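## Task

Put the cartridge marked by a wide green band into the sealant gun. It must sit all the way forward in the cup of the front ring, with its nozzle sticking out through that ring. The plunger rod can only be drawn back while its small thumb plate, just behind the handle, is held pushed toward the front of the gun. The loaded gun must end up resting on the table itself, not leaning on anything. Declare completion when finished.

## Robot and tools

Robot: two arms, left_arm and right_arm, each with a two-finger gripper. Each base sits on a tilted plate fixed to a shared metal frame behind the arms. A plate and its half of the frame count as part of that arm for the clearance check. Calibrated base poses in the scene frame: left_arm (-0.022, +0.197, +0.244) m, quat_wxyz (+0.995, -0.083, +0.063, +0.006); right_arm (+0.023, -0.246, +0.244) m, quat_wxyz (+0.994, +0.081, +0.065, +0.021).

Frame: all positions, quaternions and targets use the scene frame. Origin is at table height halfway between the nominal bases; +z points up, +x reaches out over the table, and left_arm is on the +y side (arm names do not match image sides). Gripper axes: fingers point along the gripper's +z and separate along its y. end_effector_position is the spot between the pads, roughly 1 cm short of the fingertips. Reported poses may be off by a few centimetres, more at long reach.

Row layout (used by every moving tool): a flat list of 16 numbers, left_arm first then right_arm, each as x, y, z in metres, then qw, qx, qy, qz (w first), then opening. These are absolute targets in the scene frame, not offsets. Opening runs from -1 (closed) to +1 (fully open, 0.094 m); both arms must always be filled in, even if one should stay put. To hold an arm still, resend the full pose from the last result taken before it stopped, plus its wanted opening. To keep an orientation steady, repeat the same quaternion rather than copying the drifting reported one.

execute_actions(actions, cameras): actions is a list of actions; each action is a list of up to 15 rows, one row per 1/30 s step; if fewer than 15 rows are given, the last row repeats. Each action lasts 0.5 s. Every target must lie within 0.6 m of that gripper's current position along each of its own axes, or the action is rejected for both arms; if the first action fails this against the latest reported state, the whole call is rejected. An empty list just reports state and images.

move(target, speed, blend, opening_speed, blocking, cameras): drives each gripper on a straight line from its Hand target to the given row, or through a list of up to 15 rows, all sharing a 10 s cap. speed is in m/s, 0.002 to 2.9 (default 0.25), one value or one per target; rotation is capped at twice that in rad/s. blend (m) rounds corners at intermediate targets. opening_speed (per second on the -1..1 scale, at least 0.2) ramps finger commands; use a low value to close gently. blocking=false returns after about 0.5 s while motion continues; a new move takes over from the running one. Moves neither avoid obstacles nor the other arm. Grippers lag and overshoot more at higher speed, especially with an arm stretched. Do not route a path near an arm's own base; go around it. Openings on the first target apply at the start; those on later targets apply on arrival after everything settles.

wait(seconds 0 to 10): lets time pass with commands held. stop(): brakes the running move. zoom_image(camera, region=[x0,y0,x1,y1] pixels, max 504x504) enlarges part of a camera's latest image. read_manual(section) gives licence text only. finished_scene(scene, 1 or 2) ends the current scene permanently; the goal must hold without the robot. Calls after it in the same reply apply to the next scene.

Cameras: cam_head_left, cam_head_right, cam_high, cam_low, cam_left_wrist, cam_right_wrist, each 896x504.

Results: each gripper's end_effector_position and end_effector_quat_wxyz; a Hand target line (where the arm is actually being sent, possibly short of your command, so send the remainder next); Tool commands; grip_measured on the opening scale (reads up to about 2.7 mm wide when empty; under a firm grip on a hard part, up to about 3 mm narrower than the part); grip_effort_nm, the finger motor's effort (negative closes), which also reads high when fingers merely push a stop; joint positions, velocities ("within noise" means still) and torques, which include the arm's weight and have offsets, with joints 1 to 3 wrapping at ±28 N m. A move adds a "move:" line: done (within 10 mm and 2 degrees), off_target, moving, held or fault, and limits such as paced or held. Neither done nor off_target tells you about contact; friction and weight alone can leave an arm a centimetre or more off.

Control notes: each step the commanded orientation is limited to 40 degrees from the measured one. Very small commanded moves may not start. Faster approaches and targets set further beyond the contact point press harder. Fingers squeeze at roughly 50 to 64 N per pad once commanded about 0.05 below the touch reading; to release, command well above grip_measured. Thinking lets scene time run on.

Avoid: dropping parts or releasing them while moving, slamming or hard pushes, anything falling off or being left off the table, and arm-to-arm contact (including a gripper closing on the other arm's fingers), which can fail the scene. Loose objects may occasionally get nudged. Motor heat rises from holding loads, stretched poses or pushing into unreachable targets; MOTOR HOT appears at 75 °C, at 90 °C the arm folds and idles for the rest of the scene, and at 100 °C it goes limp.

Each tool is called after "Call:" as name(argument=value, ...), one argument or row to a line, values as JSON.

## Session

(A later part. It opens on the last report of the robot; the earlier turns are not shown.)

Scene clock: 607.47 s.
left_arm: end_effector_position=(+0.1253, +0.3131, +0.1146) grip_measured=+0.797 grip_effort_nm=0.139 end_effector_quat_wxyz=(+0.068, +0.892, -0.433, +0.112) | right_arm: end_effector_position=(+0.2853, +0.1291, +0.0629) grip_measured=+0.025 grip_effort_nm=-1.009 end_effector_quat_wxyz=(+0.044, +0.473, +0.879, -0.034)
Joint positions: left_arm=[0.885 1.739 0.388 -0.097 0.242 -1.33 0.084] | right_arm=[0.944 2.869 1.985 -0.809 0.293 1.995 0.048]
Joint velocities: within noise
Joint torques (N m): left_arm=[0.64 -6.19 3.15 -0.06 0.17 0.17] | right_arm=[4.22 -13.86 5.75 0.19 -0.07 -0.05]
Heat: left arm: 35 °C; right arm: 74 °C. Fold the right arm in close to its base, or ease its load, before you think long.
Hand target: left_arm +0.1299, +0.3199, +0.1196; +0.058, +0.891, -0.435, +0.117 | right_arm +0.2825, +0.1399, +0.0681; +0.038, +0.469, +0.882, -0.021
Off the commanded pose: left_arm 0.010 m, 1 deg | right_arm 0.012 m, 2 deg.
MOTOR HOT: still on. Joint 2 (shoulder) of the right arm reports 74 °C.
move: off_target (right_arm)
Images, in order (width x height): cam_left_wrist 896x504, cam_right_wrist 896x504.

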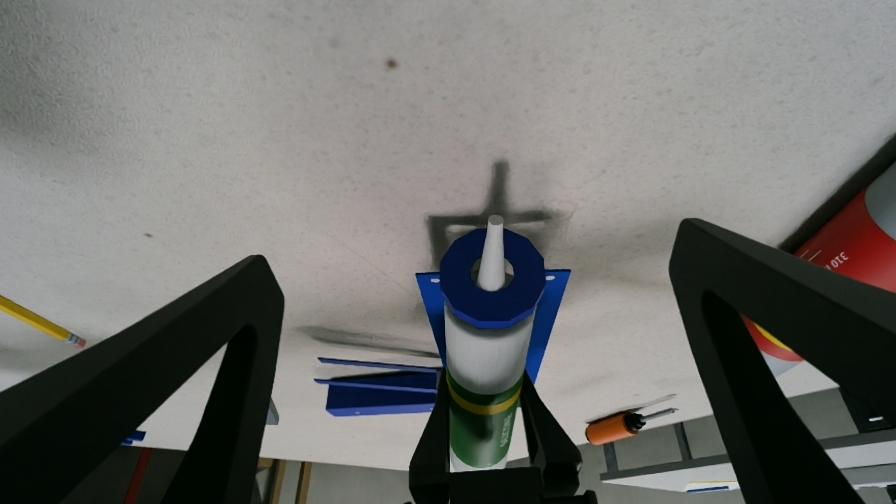

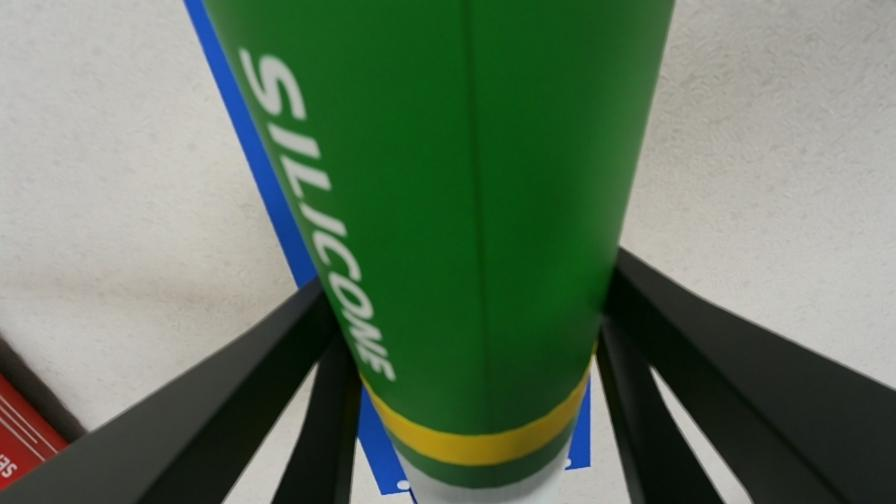

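Call:
wait(
  seconds=0,
)

Call:
zoom_image(
  camera="cam_high",
  region=[340, 260, 620, 470],
)

Call:
zoom_image(
  camera="cam_low",
  region=[460, 200, 640, 310],
)

Scene clock: 611.03 s.
left_arm: end_effector_position=(+0.1253, +0.3131, +0.1146) grip_measured=+0.797 grip_effort_nm=0.144 end_effector_quat_wxyz=(+0.068, +0.892, -0.434, +0.112) | right_arm: end_effector_position=(+0.2854, +0.1292, +0.0629) grip_measured=+0.025 grip_effort_nm=-1.004 end_effector_quat_wxyz=(+0.044, +0.473, +0.879, -0.034)
Joint positions: left_arm=[0.885 1.739 0.388 -0.097 0.242 -1.329 0.084] | right_arm=[0.944 2.869 1.985 -0.808 0.293 1.994 0.048]
Joint velocities: within noise
Joint torques (N m): left_arm=[0.7 -6.22 3.12 -0.05 0.15 0.13] | right_arm=[4.19 -13.78 5.72 0.21 -0.08 -0.01]
Heat: left arm: 35 °C; right arm: 74 °C. Fold the right arm in close to its base, or ease its load, before you think long.
Hand target: left_arm +0.1300, +0.3200, +0.1196; +0.058, +0.891, -0.436, +0.117 | right_arm +0.2825, +0.1399, +0.0681; +0.038, +0.469, +0.882, -0.021
Tool commands: left_gripper/opening=+0.8 right_gripper/opening=-0.03
Off the commanded pose: left_arm 0.010 m, 1 deg | right_arm 0.012 m, 2 deg.
MOTOR HOT: still on. Joint 2 (shoulder) of the right arm reports 74 °C.

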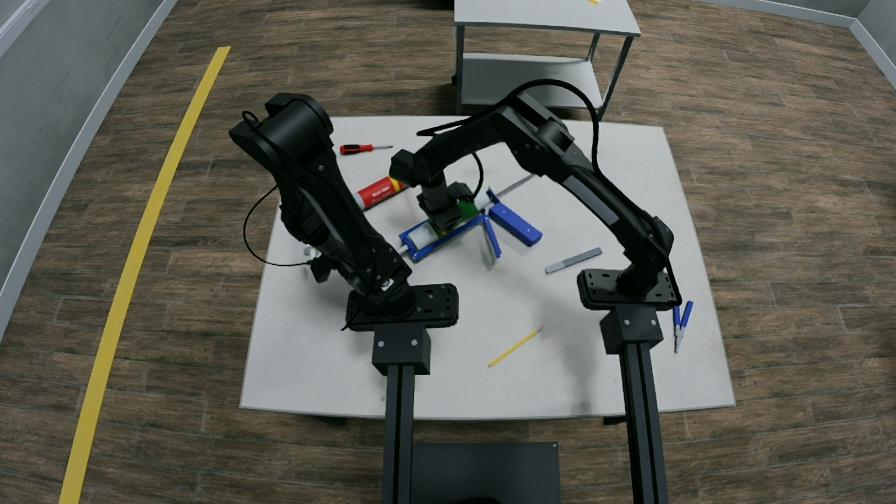

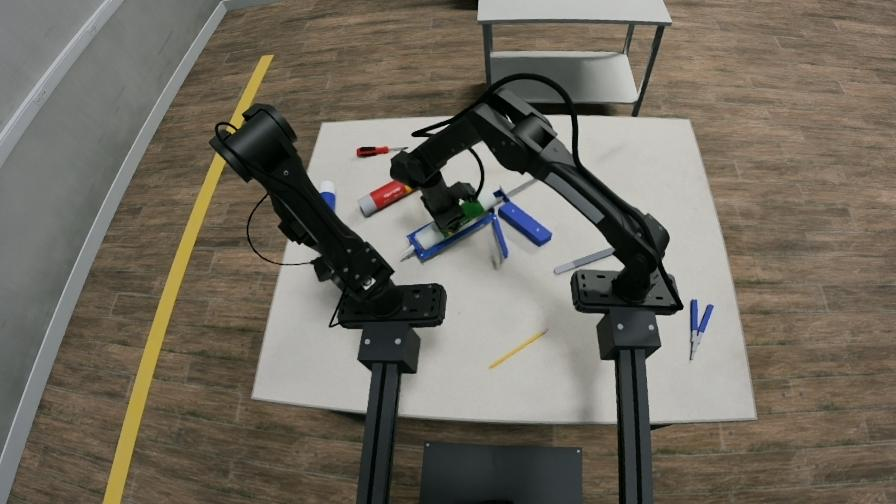

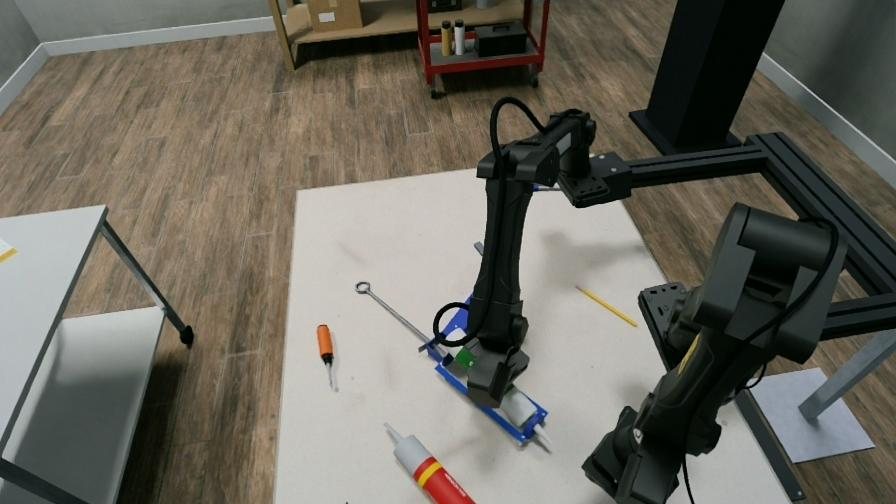

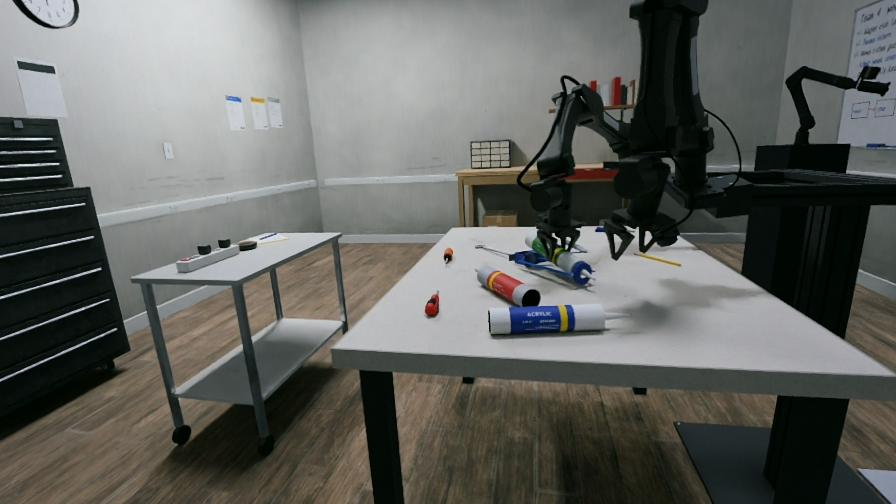

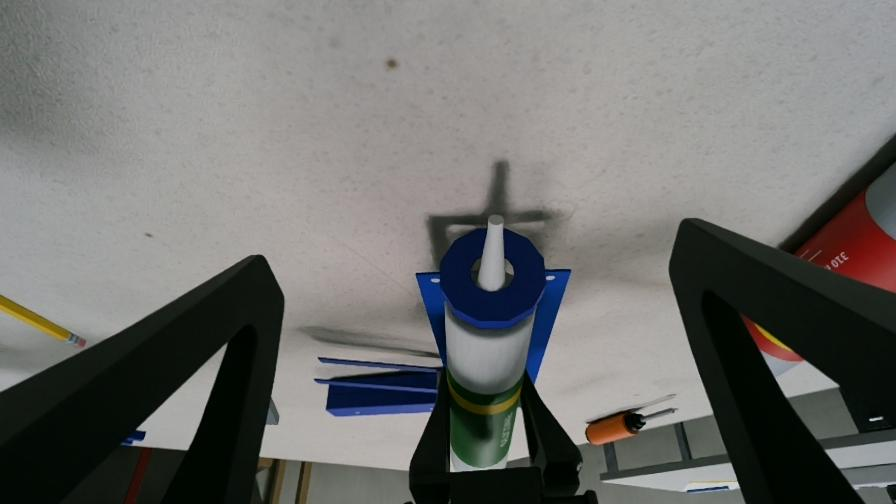

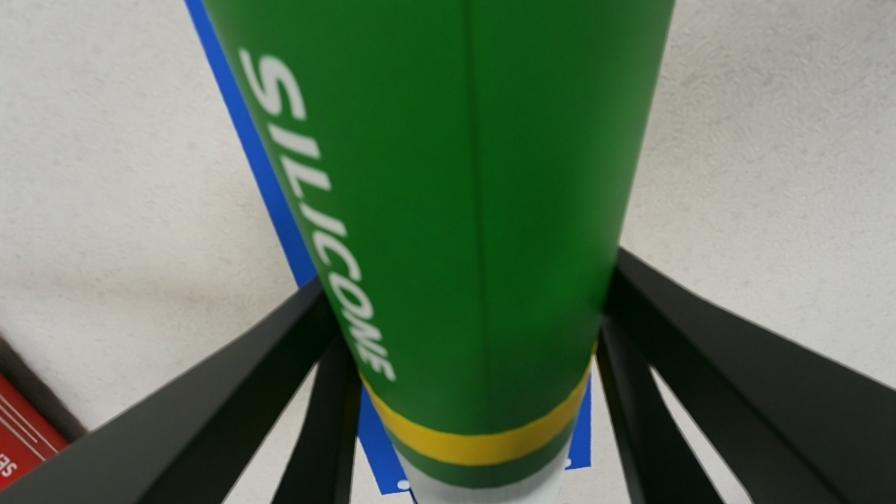

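Scaled by 1.800 from the camera's 896x504 image, which has a finer 1280x720 frame.

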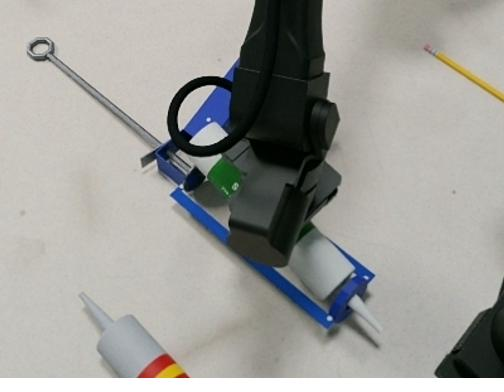

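Scaled by 2.800 from the camera's 896x504 image, which has a finer 1280x720 frame.

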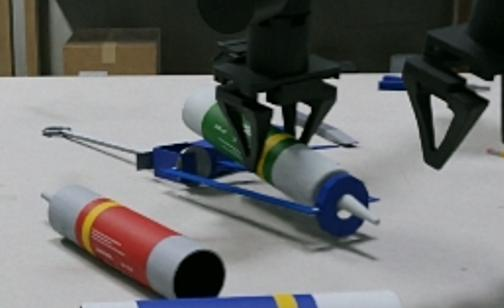

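Call:
move(
  target=[0.13,0.32,0.12,0.0585,0.8905,-0.4355,0.117,0.8,0.280,0.144,0.0600,0.0,0.4695,0.8829,0,-0.03],
  speed=0.06,
  cameras=["cam_left_wrist","cam_right_wrist","cam_high","cam_low"],
)

Call:
zoom_image(
  camera="cam_high",
  region=[400, 300, 560, 460],
)

Call:
zoom_image(
  camera="cam_low",
  region=[500, 210, 620, 300],
)

Scene clock: 617.63 s.
left_arm: end_effector_position=(+0.1253, +0.3129, +0.1147) grip_measured=+0.797 grip_effort_nm=0.149 end_effector_quat_wxyz=(+0.068, +0.892, -0.434, +0.112) | right_arm: end_effector_position=(+0.2755, +0.1329, +0.0522) grip_measured=+0.025 grip_effort_nm=-1.009 end_effector_quat_wxyz=(+0.013, +0.467, +0.884, -0.023)
Joint positions: left_arm=[0.885 1.739 0.388 -0.098 0.243 -1.329 0.084] | right_arm=[0.938 2.869 1.94 -0.744 0.23 1.968 0.048]
Joint velocities: within noise
Joint torques (N m): left_arm=[0.75 -6.22 3.11 -0.07 0.17 0.15] | right_arm=[2.61 -14.89 4.94 0.41 -0.25 -0.06]
Heat: left arm: 35 °C; right arm: 73 °C. Fold the right arm in close to its base, or ease its load, before you think long.
Hand target: left_arm +0.1300, +0.3199, +0.1196; +0.058, +0.891, -0.436, +0.117 | right_arm +0.2800, +0.1438, +0.0603; +0.000, +0.469, +0.883, -0.001
Off the commanded pose: left_arm 0.010 m, 1 deg | right_arm 0.014 m, 3 deg.
MOTOR HOT: still on. Joint 2 (shoulder) of the right arm reports 73 °C.
move: off_target (right_arm)
Images, in order (width x height): cam_high 896x504, cam_low 896x504, cam_left_wrist 896x504, cam_right_wrist 896x504.

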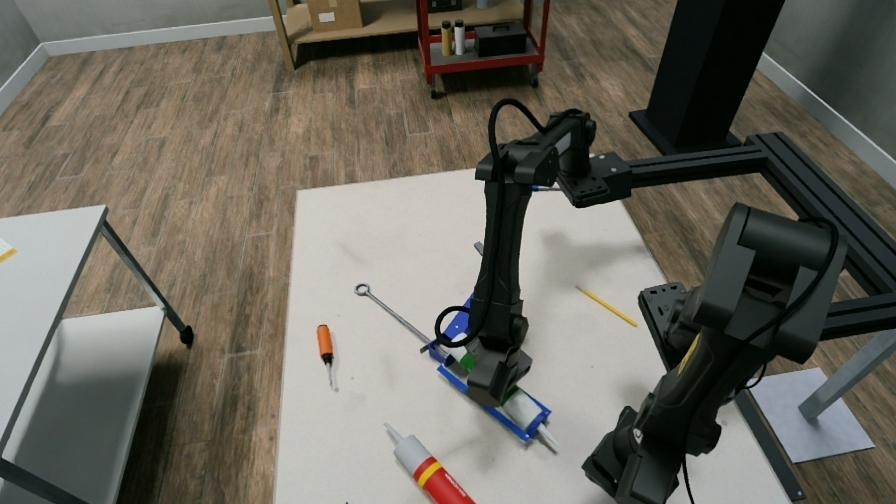

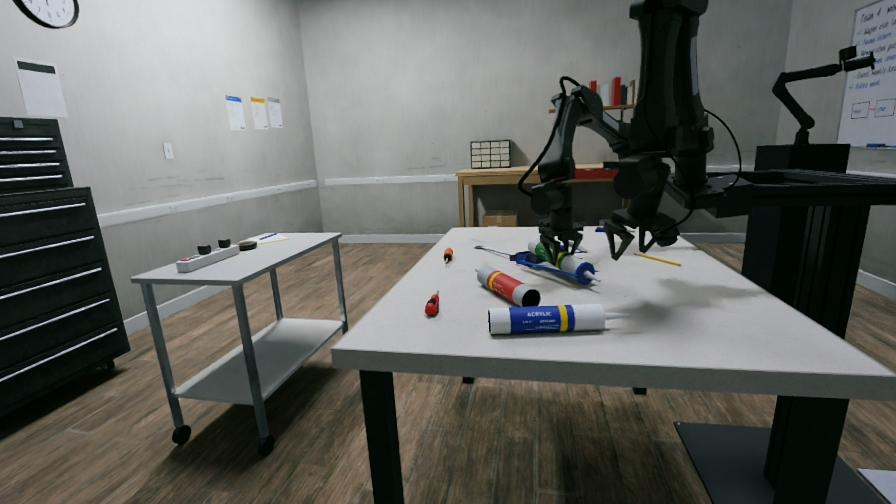

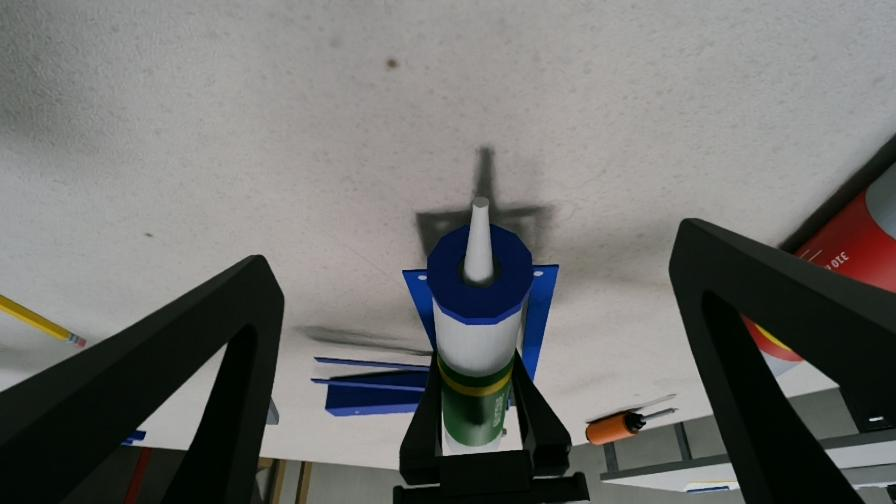

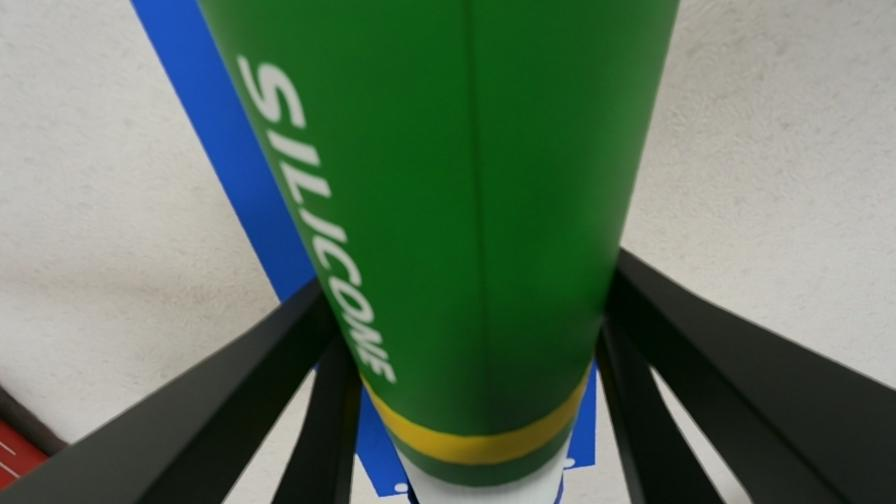

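Scaled by 3.150 from the camera's 896x504 image, which has a finer 1280x720 frame.

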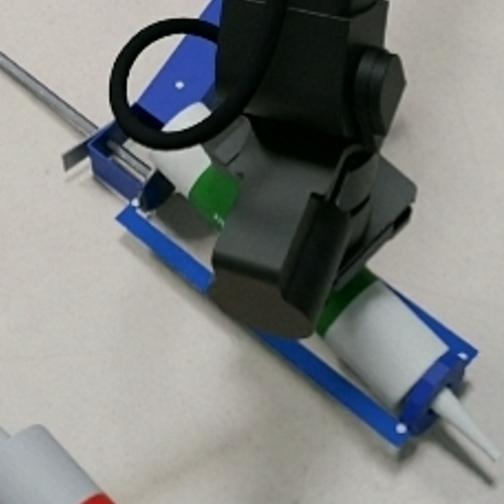

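Scaled by 4.200 from the camera's 896x504 image, which has a finer 1280x720 frame.

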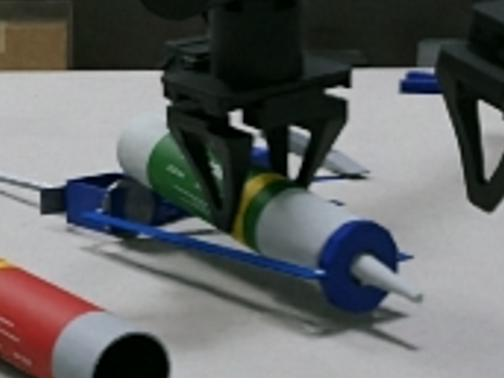

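Call:
move(
  target=[0.13,0.32,0.12,0.0585,0.8905,-0.4355,0.117,0.8,0.285,0.146,0.0540,0.0,0.4462,0.8949,0,-0.03],
  speed=0.06,
  cameras=["cam_left_wrist","cam_right_wrist","cam_high","cam_low"],
)

Call:
zoom_image(
  camera="cam_high",
  region=[400, 300, 560, 460],
)

Call:
zoom_image(
  camera="cam_low",
  region=[500, 210, 620, 300],
)

Scene clock: 626.30 s.
left_arm: end_effector_position=(+0.1253, +0.3129, +0.1147) grip_measured=+0.797 grip_effort_nm=0.149 end_effector_quat_wxyz=(+0.068, +0.892, -0.434, +0.112) | right_arm: end_effector_position=(+0.2754, +0.1328, +0.0516) grip_measured=+0.025 grip_effort_nm=-1.009 end_effector_quat_wxyz=(+0.005, +0.452, +0.892, -0.023)
Joint positions: left_arm=[0.885 1.739 0.388 -0.098 0.243 -1.329 0.084] | right_arm=[0.932 2.869 1.94 -0.744 0.216 1.928 0.048]
Joint velocities: within noise
Joint torques (N m): left_arm=[0.69 -6.17 3.25 -0.09 0.17 0.15] | right_arm=[2.35 -12.6 8.17 0.36 -0.11 -0.29]
Heat: left arm: 35 °C; right arm: 74 °C. Fold the right arm in close to its base, or ease its load, before you think long.
Hand target: left_arm +0.1300, +0.3199, +0.1196; +0.058, +0.891, -0.436, +0.117 | right_arm +0.2850, +0.1455, +0.0546; +0.001, +0.446, +0.895, +0.000
Off the commanded pose: left_arm 0.010 m, 1 deg | right_arm 0.017 m, 3 deg.
MOTOR HOT: still on. Joint 2 (shoulder) of the right arm reports 74 °C.
move: off_target (right_arm)
Images, in order (width x height): cam_high 896x504, cam_low 896x504, cam_left_wrist 896x504, cam_right_wrist 896x504.

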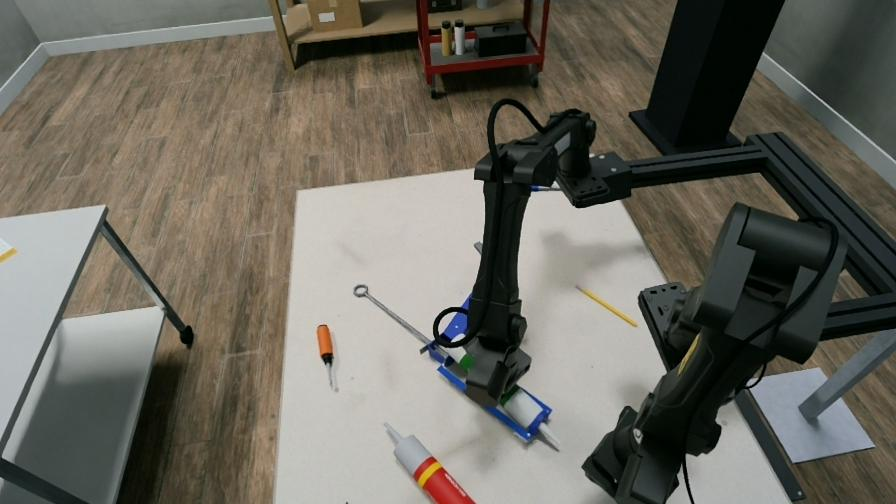

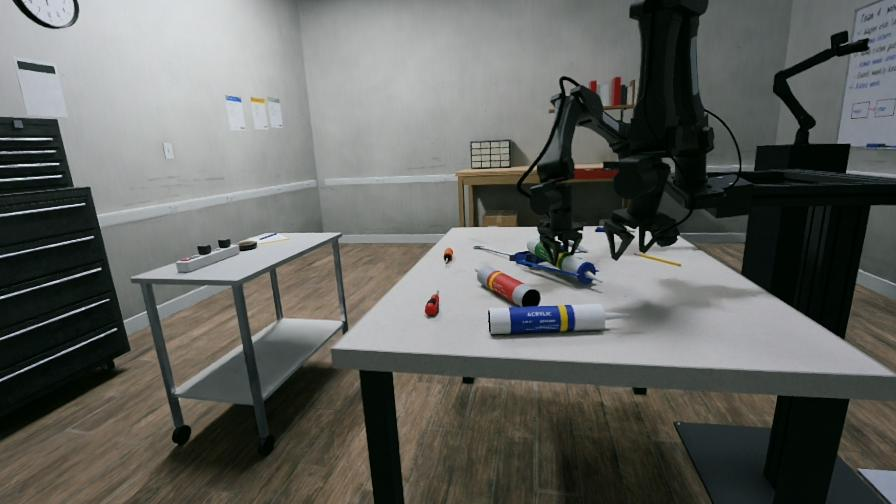

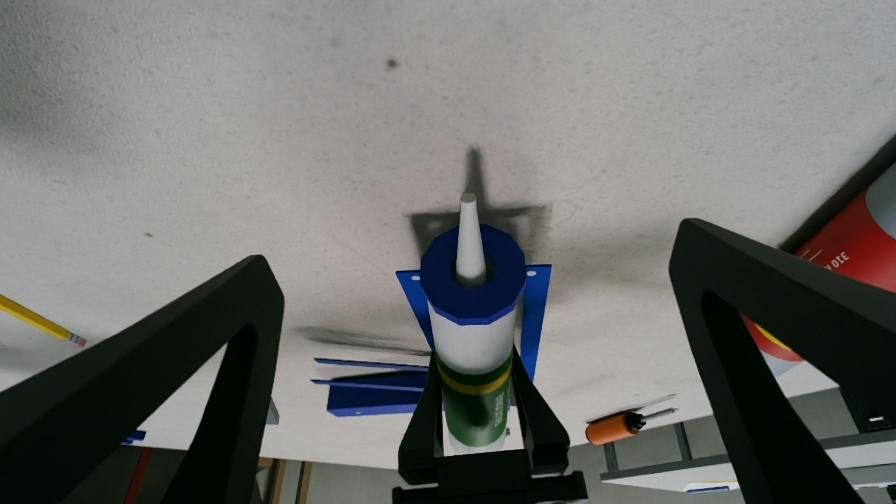

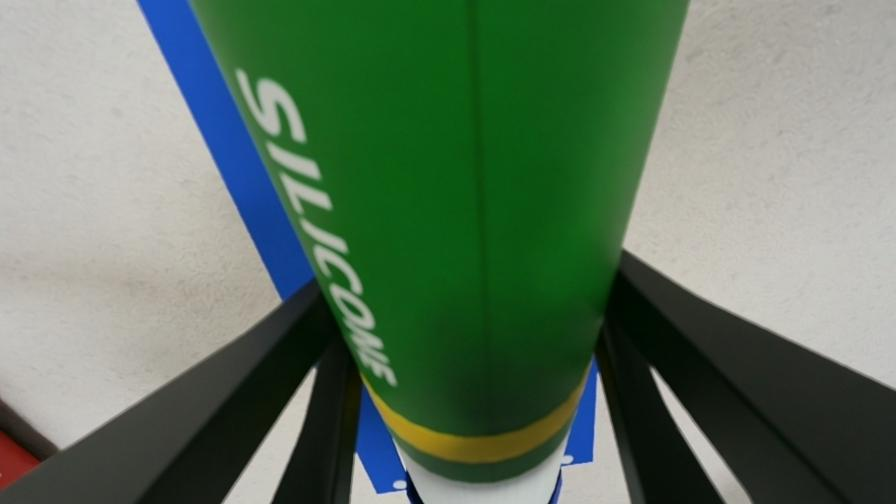

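Scaled by 3.150 from the camera's 896x504 image, which has a finer 1280x720 frame.

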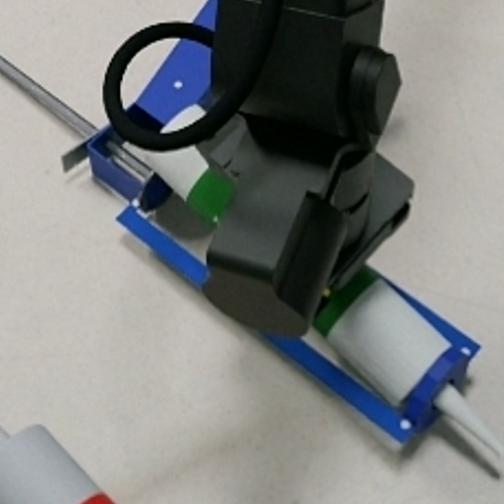

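Scaled by 4.200 from the camera's 896x504 image, which has a finer 1280x720 frame.

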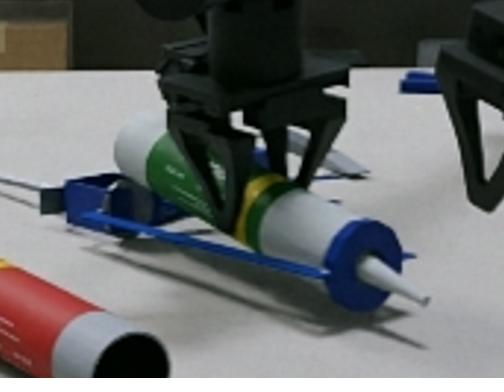

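Call:
move(
  target=[0.13,0.32,0.12,0.0585,0.8905,-0.4355,0.117,0.8,0.286,0.143,0.0420,0.0,0.4540,0.8910,0,-0.03],
  speed=0.05,
  cameras=["cam_left_wrist","cam_right_wrist","cam_high","cam_low"],
)

Call:
zoom_image(
  camera="cam_high",
  region=[400, 300, 560, 460],
)

Call:
zoom_image(
  camera="cam_low",
  region=[500, 210, 620, 300],
)

Scene clock: 637.23 s.
left_arm: end_effector_position=(+0.1252, +0.3129, +0.1147) grip_measured=+0.797 grip_effort_nm=0.134 end_effector_quat_wxyz=(+0.068, +0.892, -0.434, +0.112) | right_arm: end_effector_position=(+0.2739, +0.1329, +0.0459) grip_measured=+0.025 grip_effort_nm=-1.009 end_effector_quat_wxyz=(-0.001, +0.453, +0.891, -0.023)
Joint positions: left_arm=[0.885 1.739 0.388 -0.098 0.243 -1.329 0.084] | right_arm=[0.928 2.882 1.941 -0.732 0.204 1.927 0.048]
Joint velocities: within noise
Joint torques (N m): left_arm=[0.66 -6.2 3.14 -0.07 0.15 0.18] | right_arm=[1.85 -11.67 7.71 0.53 0 -0.22]
Heat: left arm: 35 °C; right arm: 72 °C. Fold the right arm in close to its base, or ease its load, before you think long.
Hand target: left_arm +0.1300, +0.3199, +0.1196; +0.058, +0.891, -0.436, +0.117 | right_arm +0.2859, +0.1425, +0.0428; +0.000, +0.454, +0.891, +0.000
Off the commanded pose: left_arm 0.010 m, 1 deg | right_arm 0.016 m, 3 deg.
MOTOR HOT: still on. Joint 2 (shoulder) of the right arm reports 72 °C.
move: off_target (right_arm)
Images, in order (width x height): cam_high 896x504, cam_low 896x504, cam_left_wrist 896x504, cam_right_wrist 896x504.

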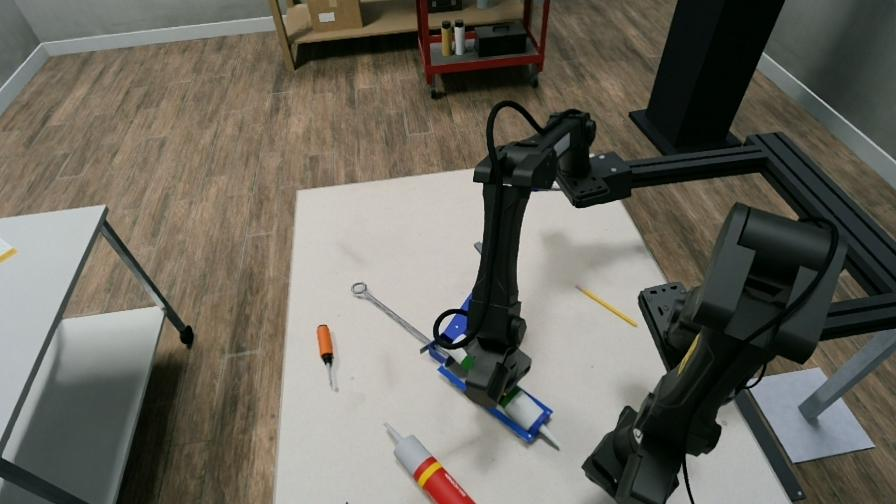

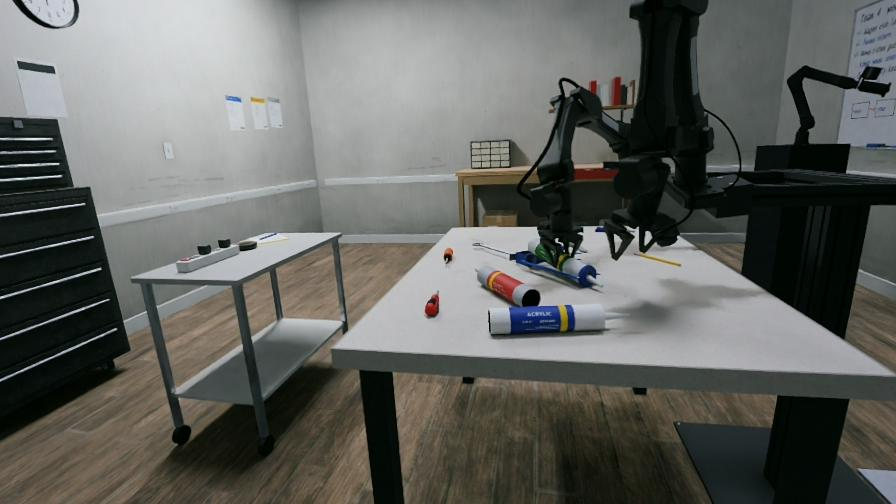

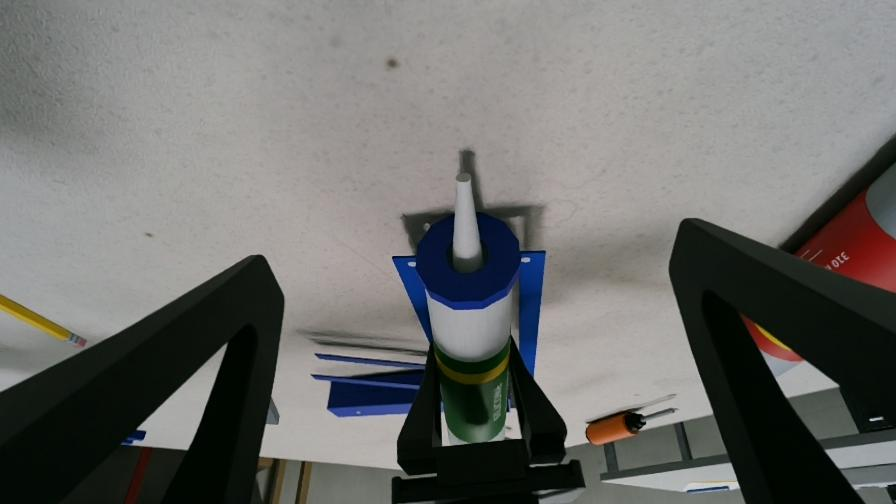

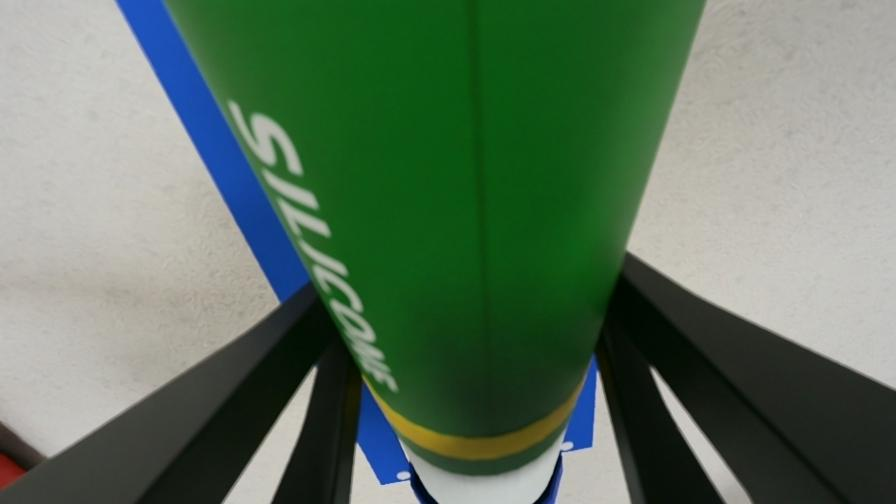

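Scaled by 3.150 from the camera's 896x504 image, which has a finer 1280x720 frame.

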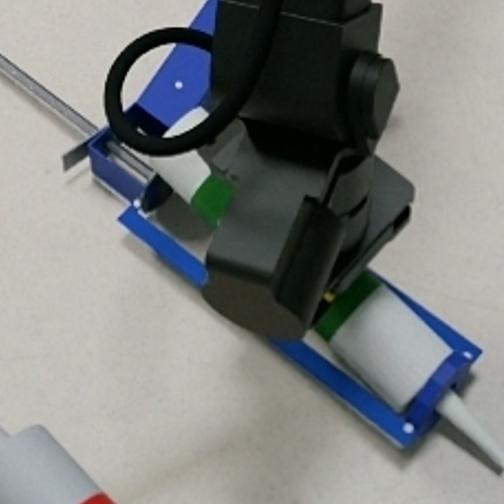

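Scaled by 4.200 from the camera's 896x504 image, which has a finer 1280x720 frame.

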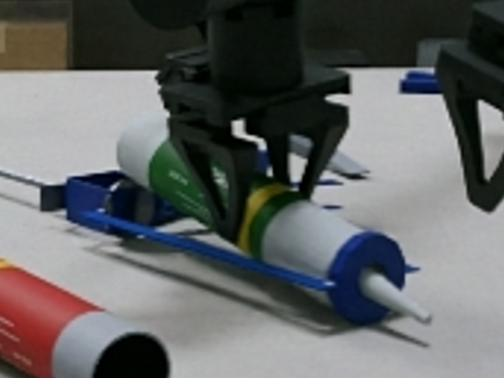

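Call:
move(
  target=[
    [0.13,0.32,0.12,0.0585,0.8905,-0.4355,0.117,0.8,0.292,0.142,0.0700,0.0,0.4540,0.8910,0,-0.03],
    [0.13,0.32,0.12,0.0585,0.8905,-0.4355,0.117,0.8,0.290,0.146,0.0640,0.0,0.4540,0.8910,0,-0.03],
  ],
  speed=0.06,
  cameras=["cam_left_wrist","cam_right_wrist","cam_high","cam_low"],
)

Call:
zoom_image(
  camera="cam_high",
  region=[400, 300, 560, 460],
)

Scene clock: 647.63 s.
left_arm: end_effector_position=(+0.1252, +0.3129, +0.1147) grip_measured=+0.797 grip_effort_nm=0.149 end_effector_quat_wxyz=(+0.068, +0.892, -0.434, +0.112) | right_arm: end_effector_position=(+0.2741, +0.1325, +0.0483) grip_measured=+0.025 grip_effort_nm=-1.004 end_effector_quat_wxyz=(-0.002, +0.452, +0.891, -0.026)
Joint positions: left_arm=[0.885 1.739 0.388 -0.098 0.243 -1.329 0.084] | right_arm=[0.928 2.882 1.953 -0.752 0.204 1.926 0.048]
Joint velocities: within noise
Joint torques (N m): left_arm=[0.73 -6.12 3.15 -0.06 0.16 0.16] | right_arm=[2.36 -15.21 8.14 0.09 0 -0.13]
Heat: left arm: 35 °C; right arm: 73 °C. Fold the right arm in close to its base, or ease its load, before you think long.
Hand target: left_arm +0.1300, +0.3199, +0.1196; +0.058, +0.891, -0.436, +0.117 | right_arm +0.2898, +0.1453, +0.0644; +0.000, +0.454, +0.891, +0.000
Off the commanded pose: left_arm 0.010 m, 1 deg | right_arm 0.026 m, 3 deg.
MOTOR HOT: still on. Joint 2 (shoulder) of the right arm reports 73 °C.
move: off_target (right_arm)
Images, in order (width x height): cam_high 896x504, cam_low 896x504, cam_left_wrist 896x504, cam_right_wrist 896x504.

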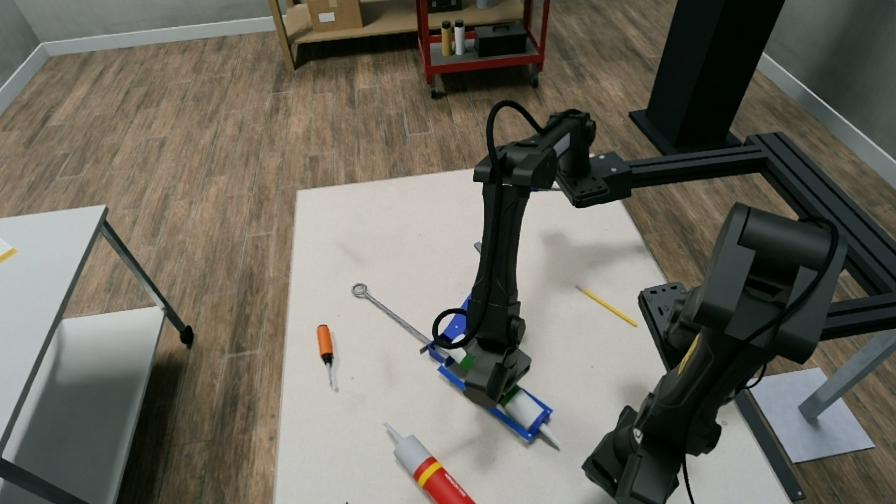

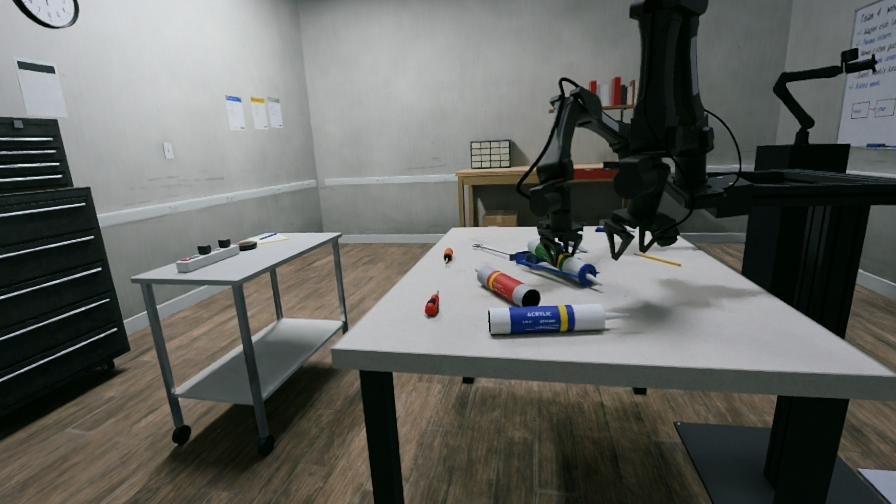

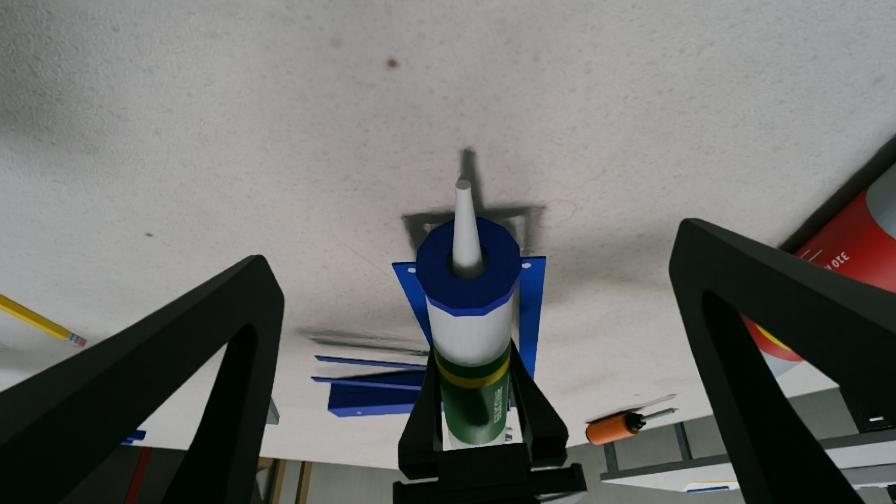

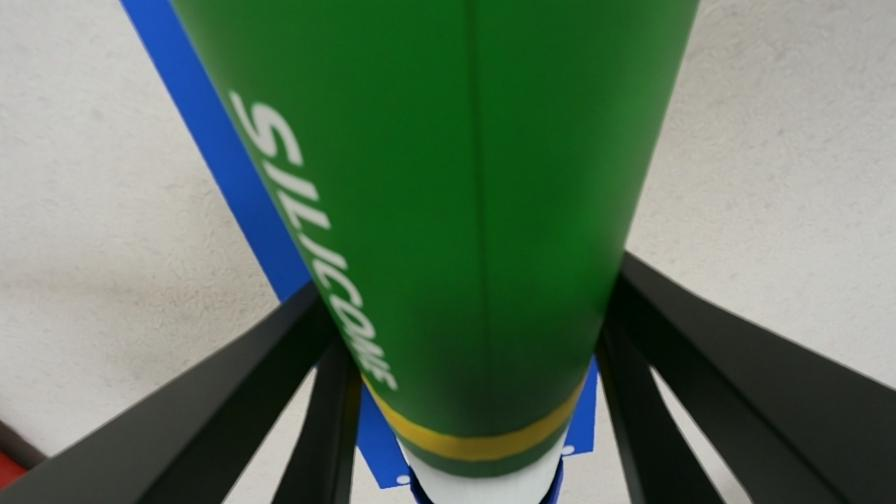

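Scaled by 3.150 from the camera's 896x504 image, which has a finer 1280x720 frame.

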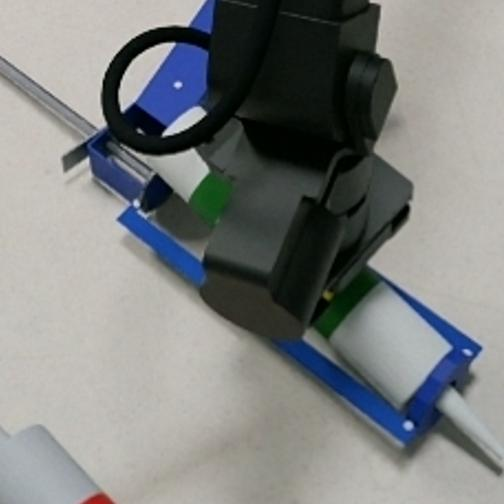

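Call:
move(
  target=[
    [0.13,0.32,0.12,0.0585,0.8905,-0.4355,0.117,0.8,0.275,0.135,0.0560,0.0,0.4540,0.8910,0,0.15],
  ],
  speed=0.06,
  opening_speed=0.2,
  cameras=["cam_left_wrist","cam_right_wrist","cam_high","cam_low"],
)

Call:
zoom_image(
  camera="cam_low",
  region=[500, 210, 620, 300],
)

Scene clock: 654.43 s.
left_arm: end_effector_position=(+0.1252, +0.3129, +0.1147) grip_measured=+0.797 grip_effort_nm=0.149 end_effector_quat_wxyz=(+0.068, +0.892, -0.434, +0.112) | right_arm: end_effector_position=(+0.2706, +0.1294, +0.0429) grip_measured=+0.147 grip_effort_nm=0.173 end_effector_quat_wxyz=(+0.000, +0.454, +0.891, -0.013)
Joint positions: left_arm=[0.885 1.739 0.388 -0.098 0.243 -1.329 0.084] | right_arm=[0.928 2.856 1.867 -0.664 0.203 1.924 0.054]
Joint velocities: within noise
Joint torques (N m): left_arm=[0.72 -6.08 3.1 -0.03 0.16 0.13] | right_arm=[3.14 -15.77 4.26 0.18 -0.02 -0.01]
Heat: left arm: 35 °C; right arm: 76 °C. Fold the right arm in close to its base, or ease its load, before you think long.
Hand target: left_arm +0.1300, +0.3199, +0.1196; +0.058, +0.891, -0.436, +0.117 | right_arm +0.2750, +0.1350, +0.0558; +0.000, +0.454, +0.891, +0.000
Off the commanded pose: left_arm 0.010 m, 1 deg | right_arm 0.015 m, 1 deg.
MOTOR HOT: still on. Joint 2 (shoulder) of the right arm reports 76 °C.
move: off_target (right_arm)
Images, in order (width x height): cam_high 896x504, cam_low 896x504, cam_left_wrist 896x504, cam_right_wrist 896x504.

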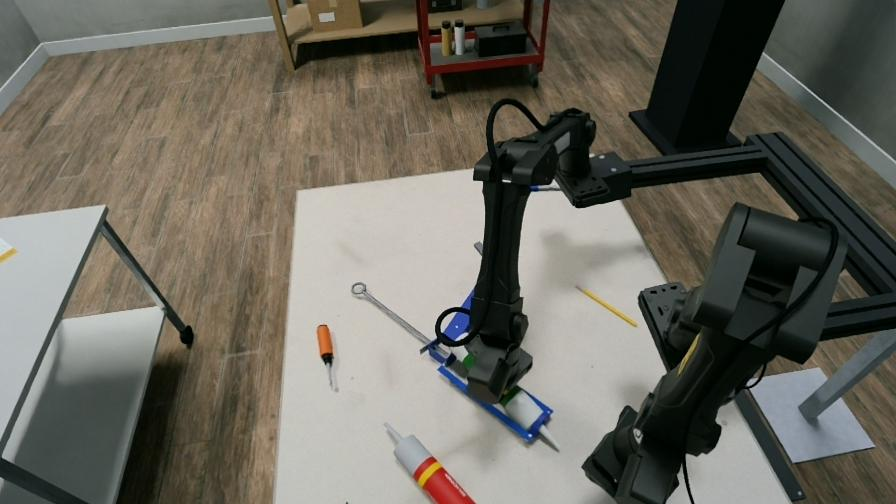

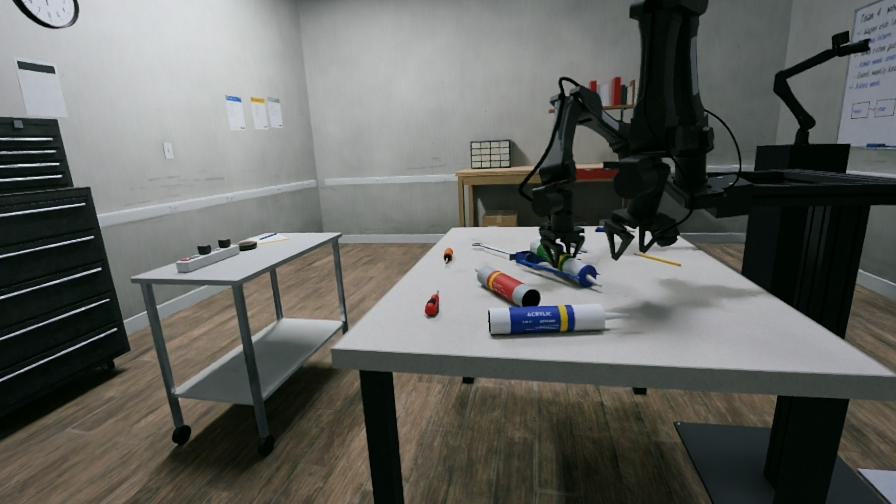

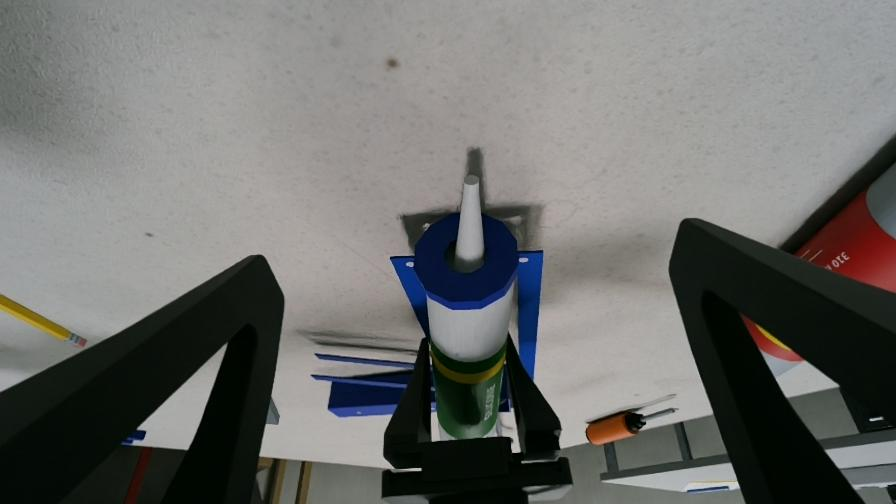

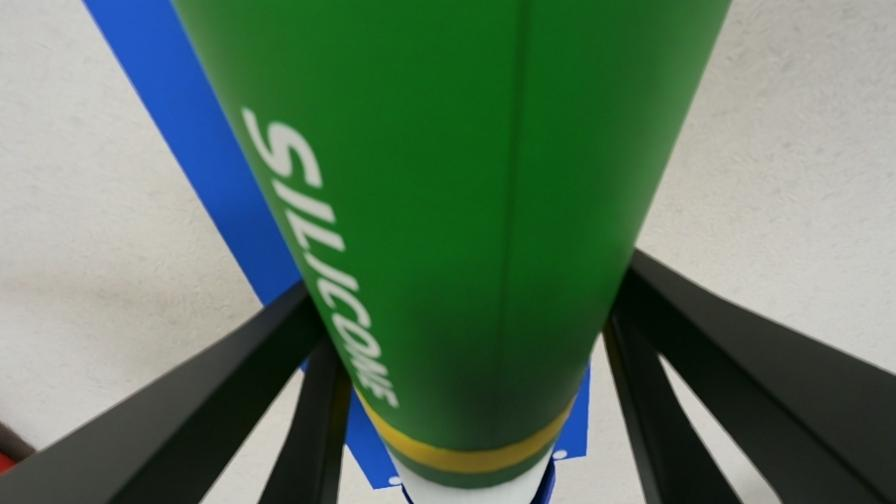

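Scaled by 4.200 from the camera's 896x504 image, which has a finer 1280x720 frame.

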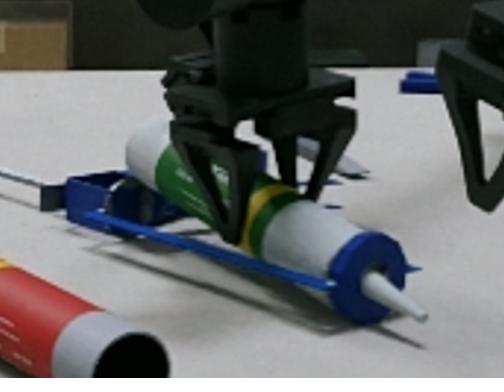

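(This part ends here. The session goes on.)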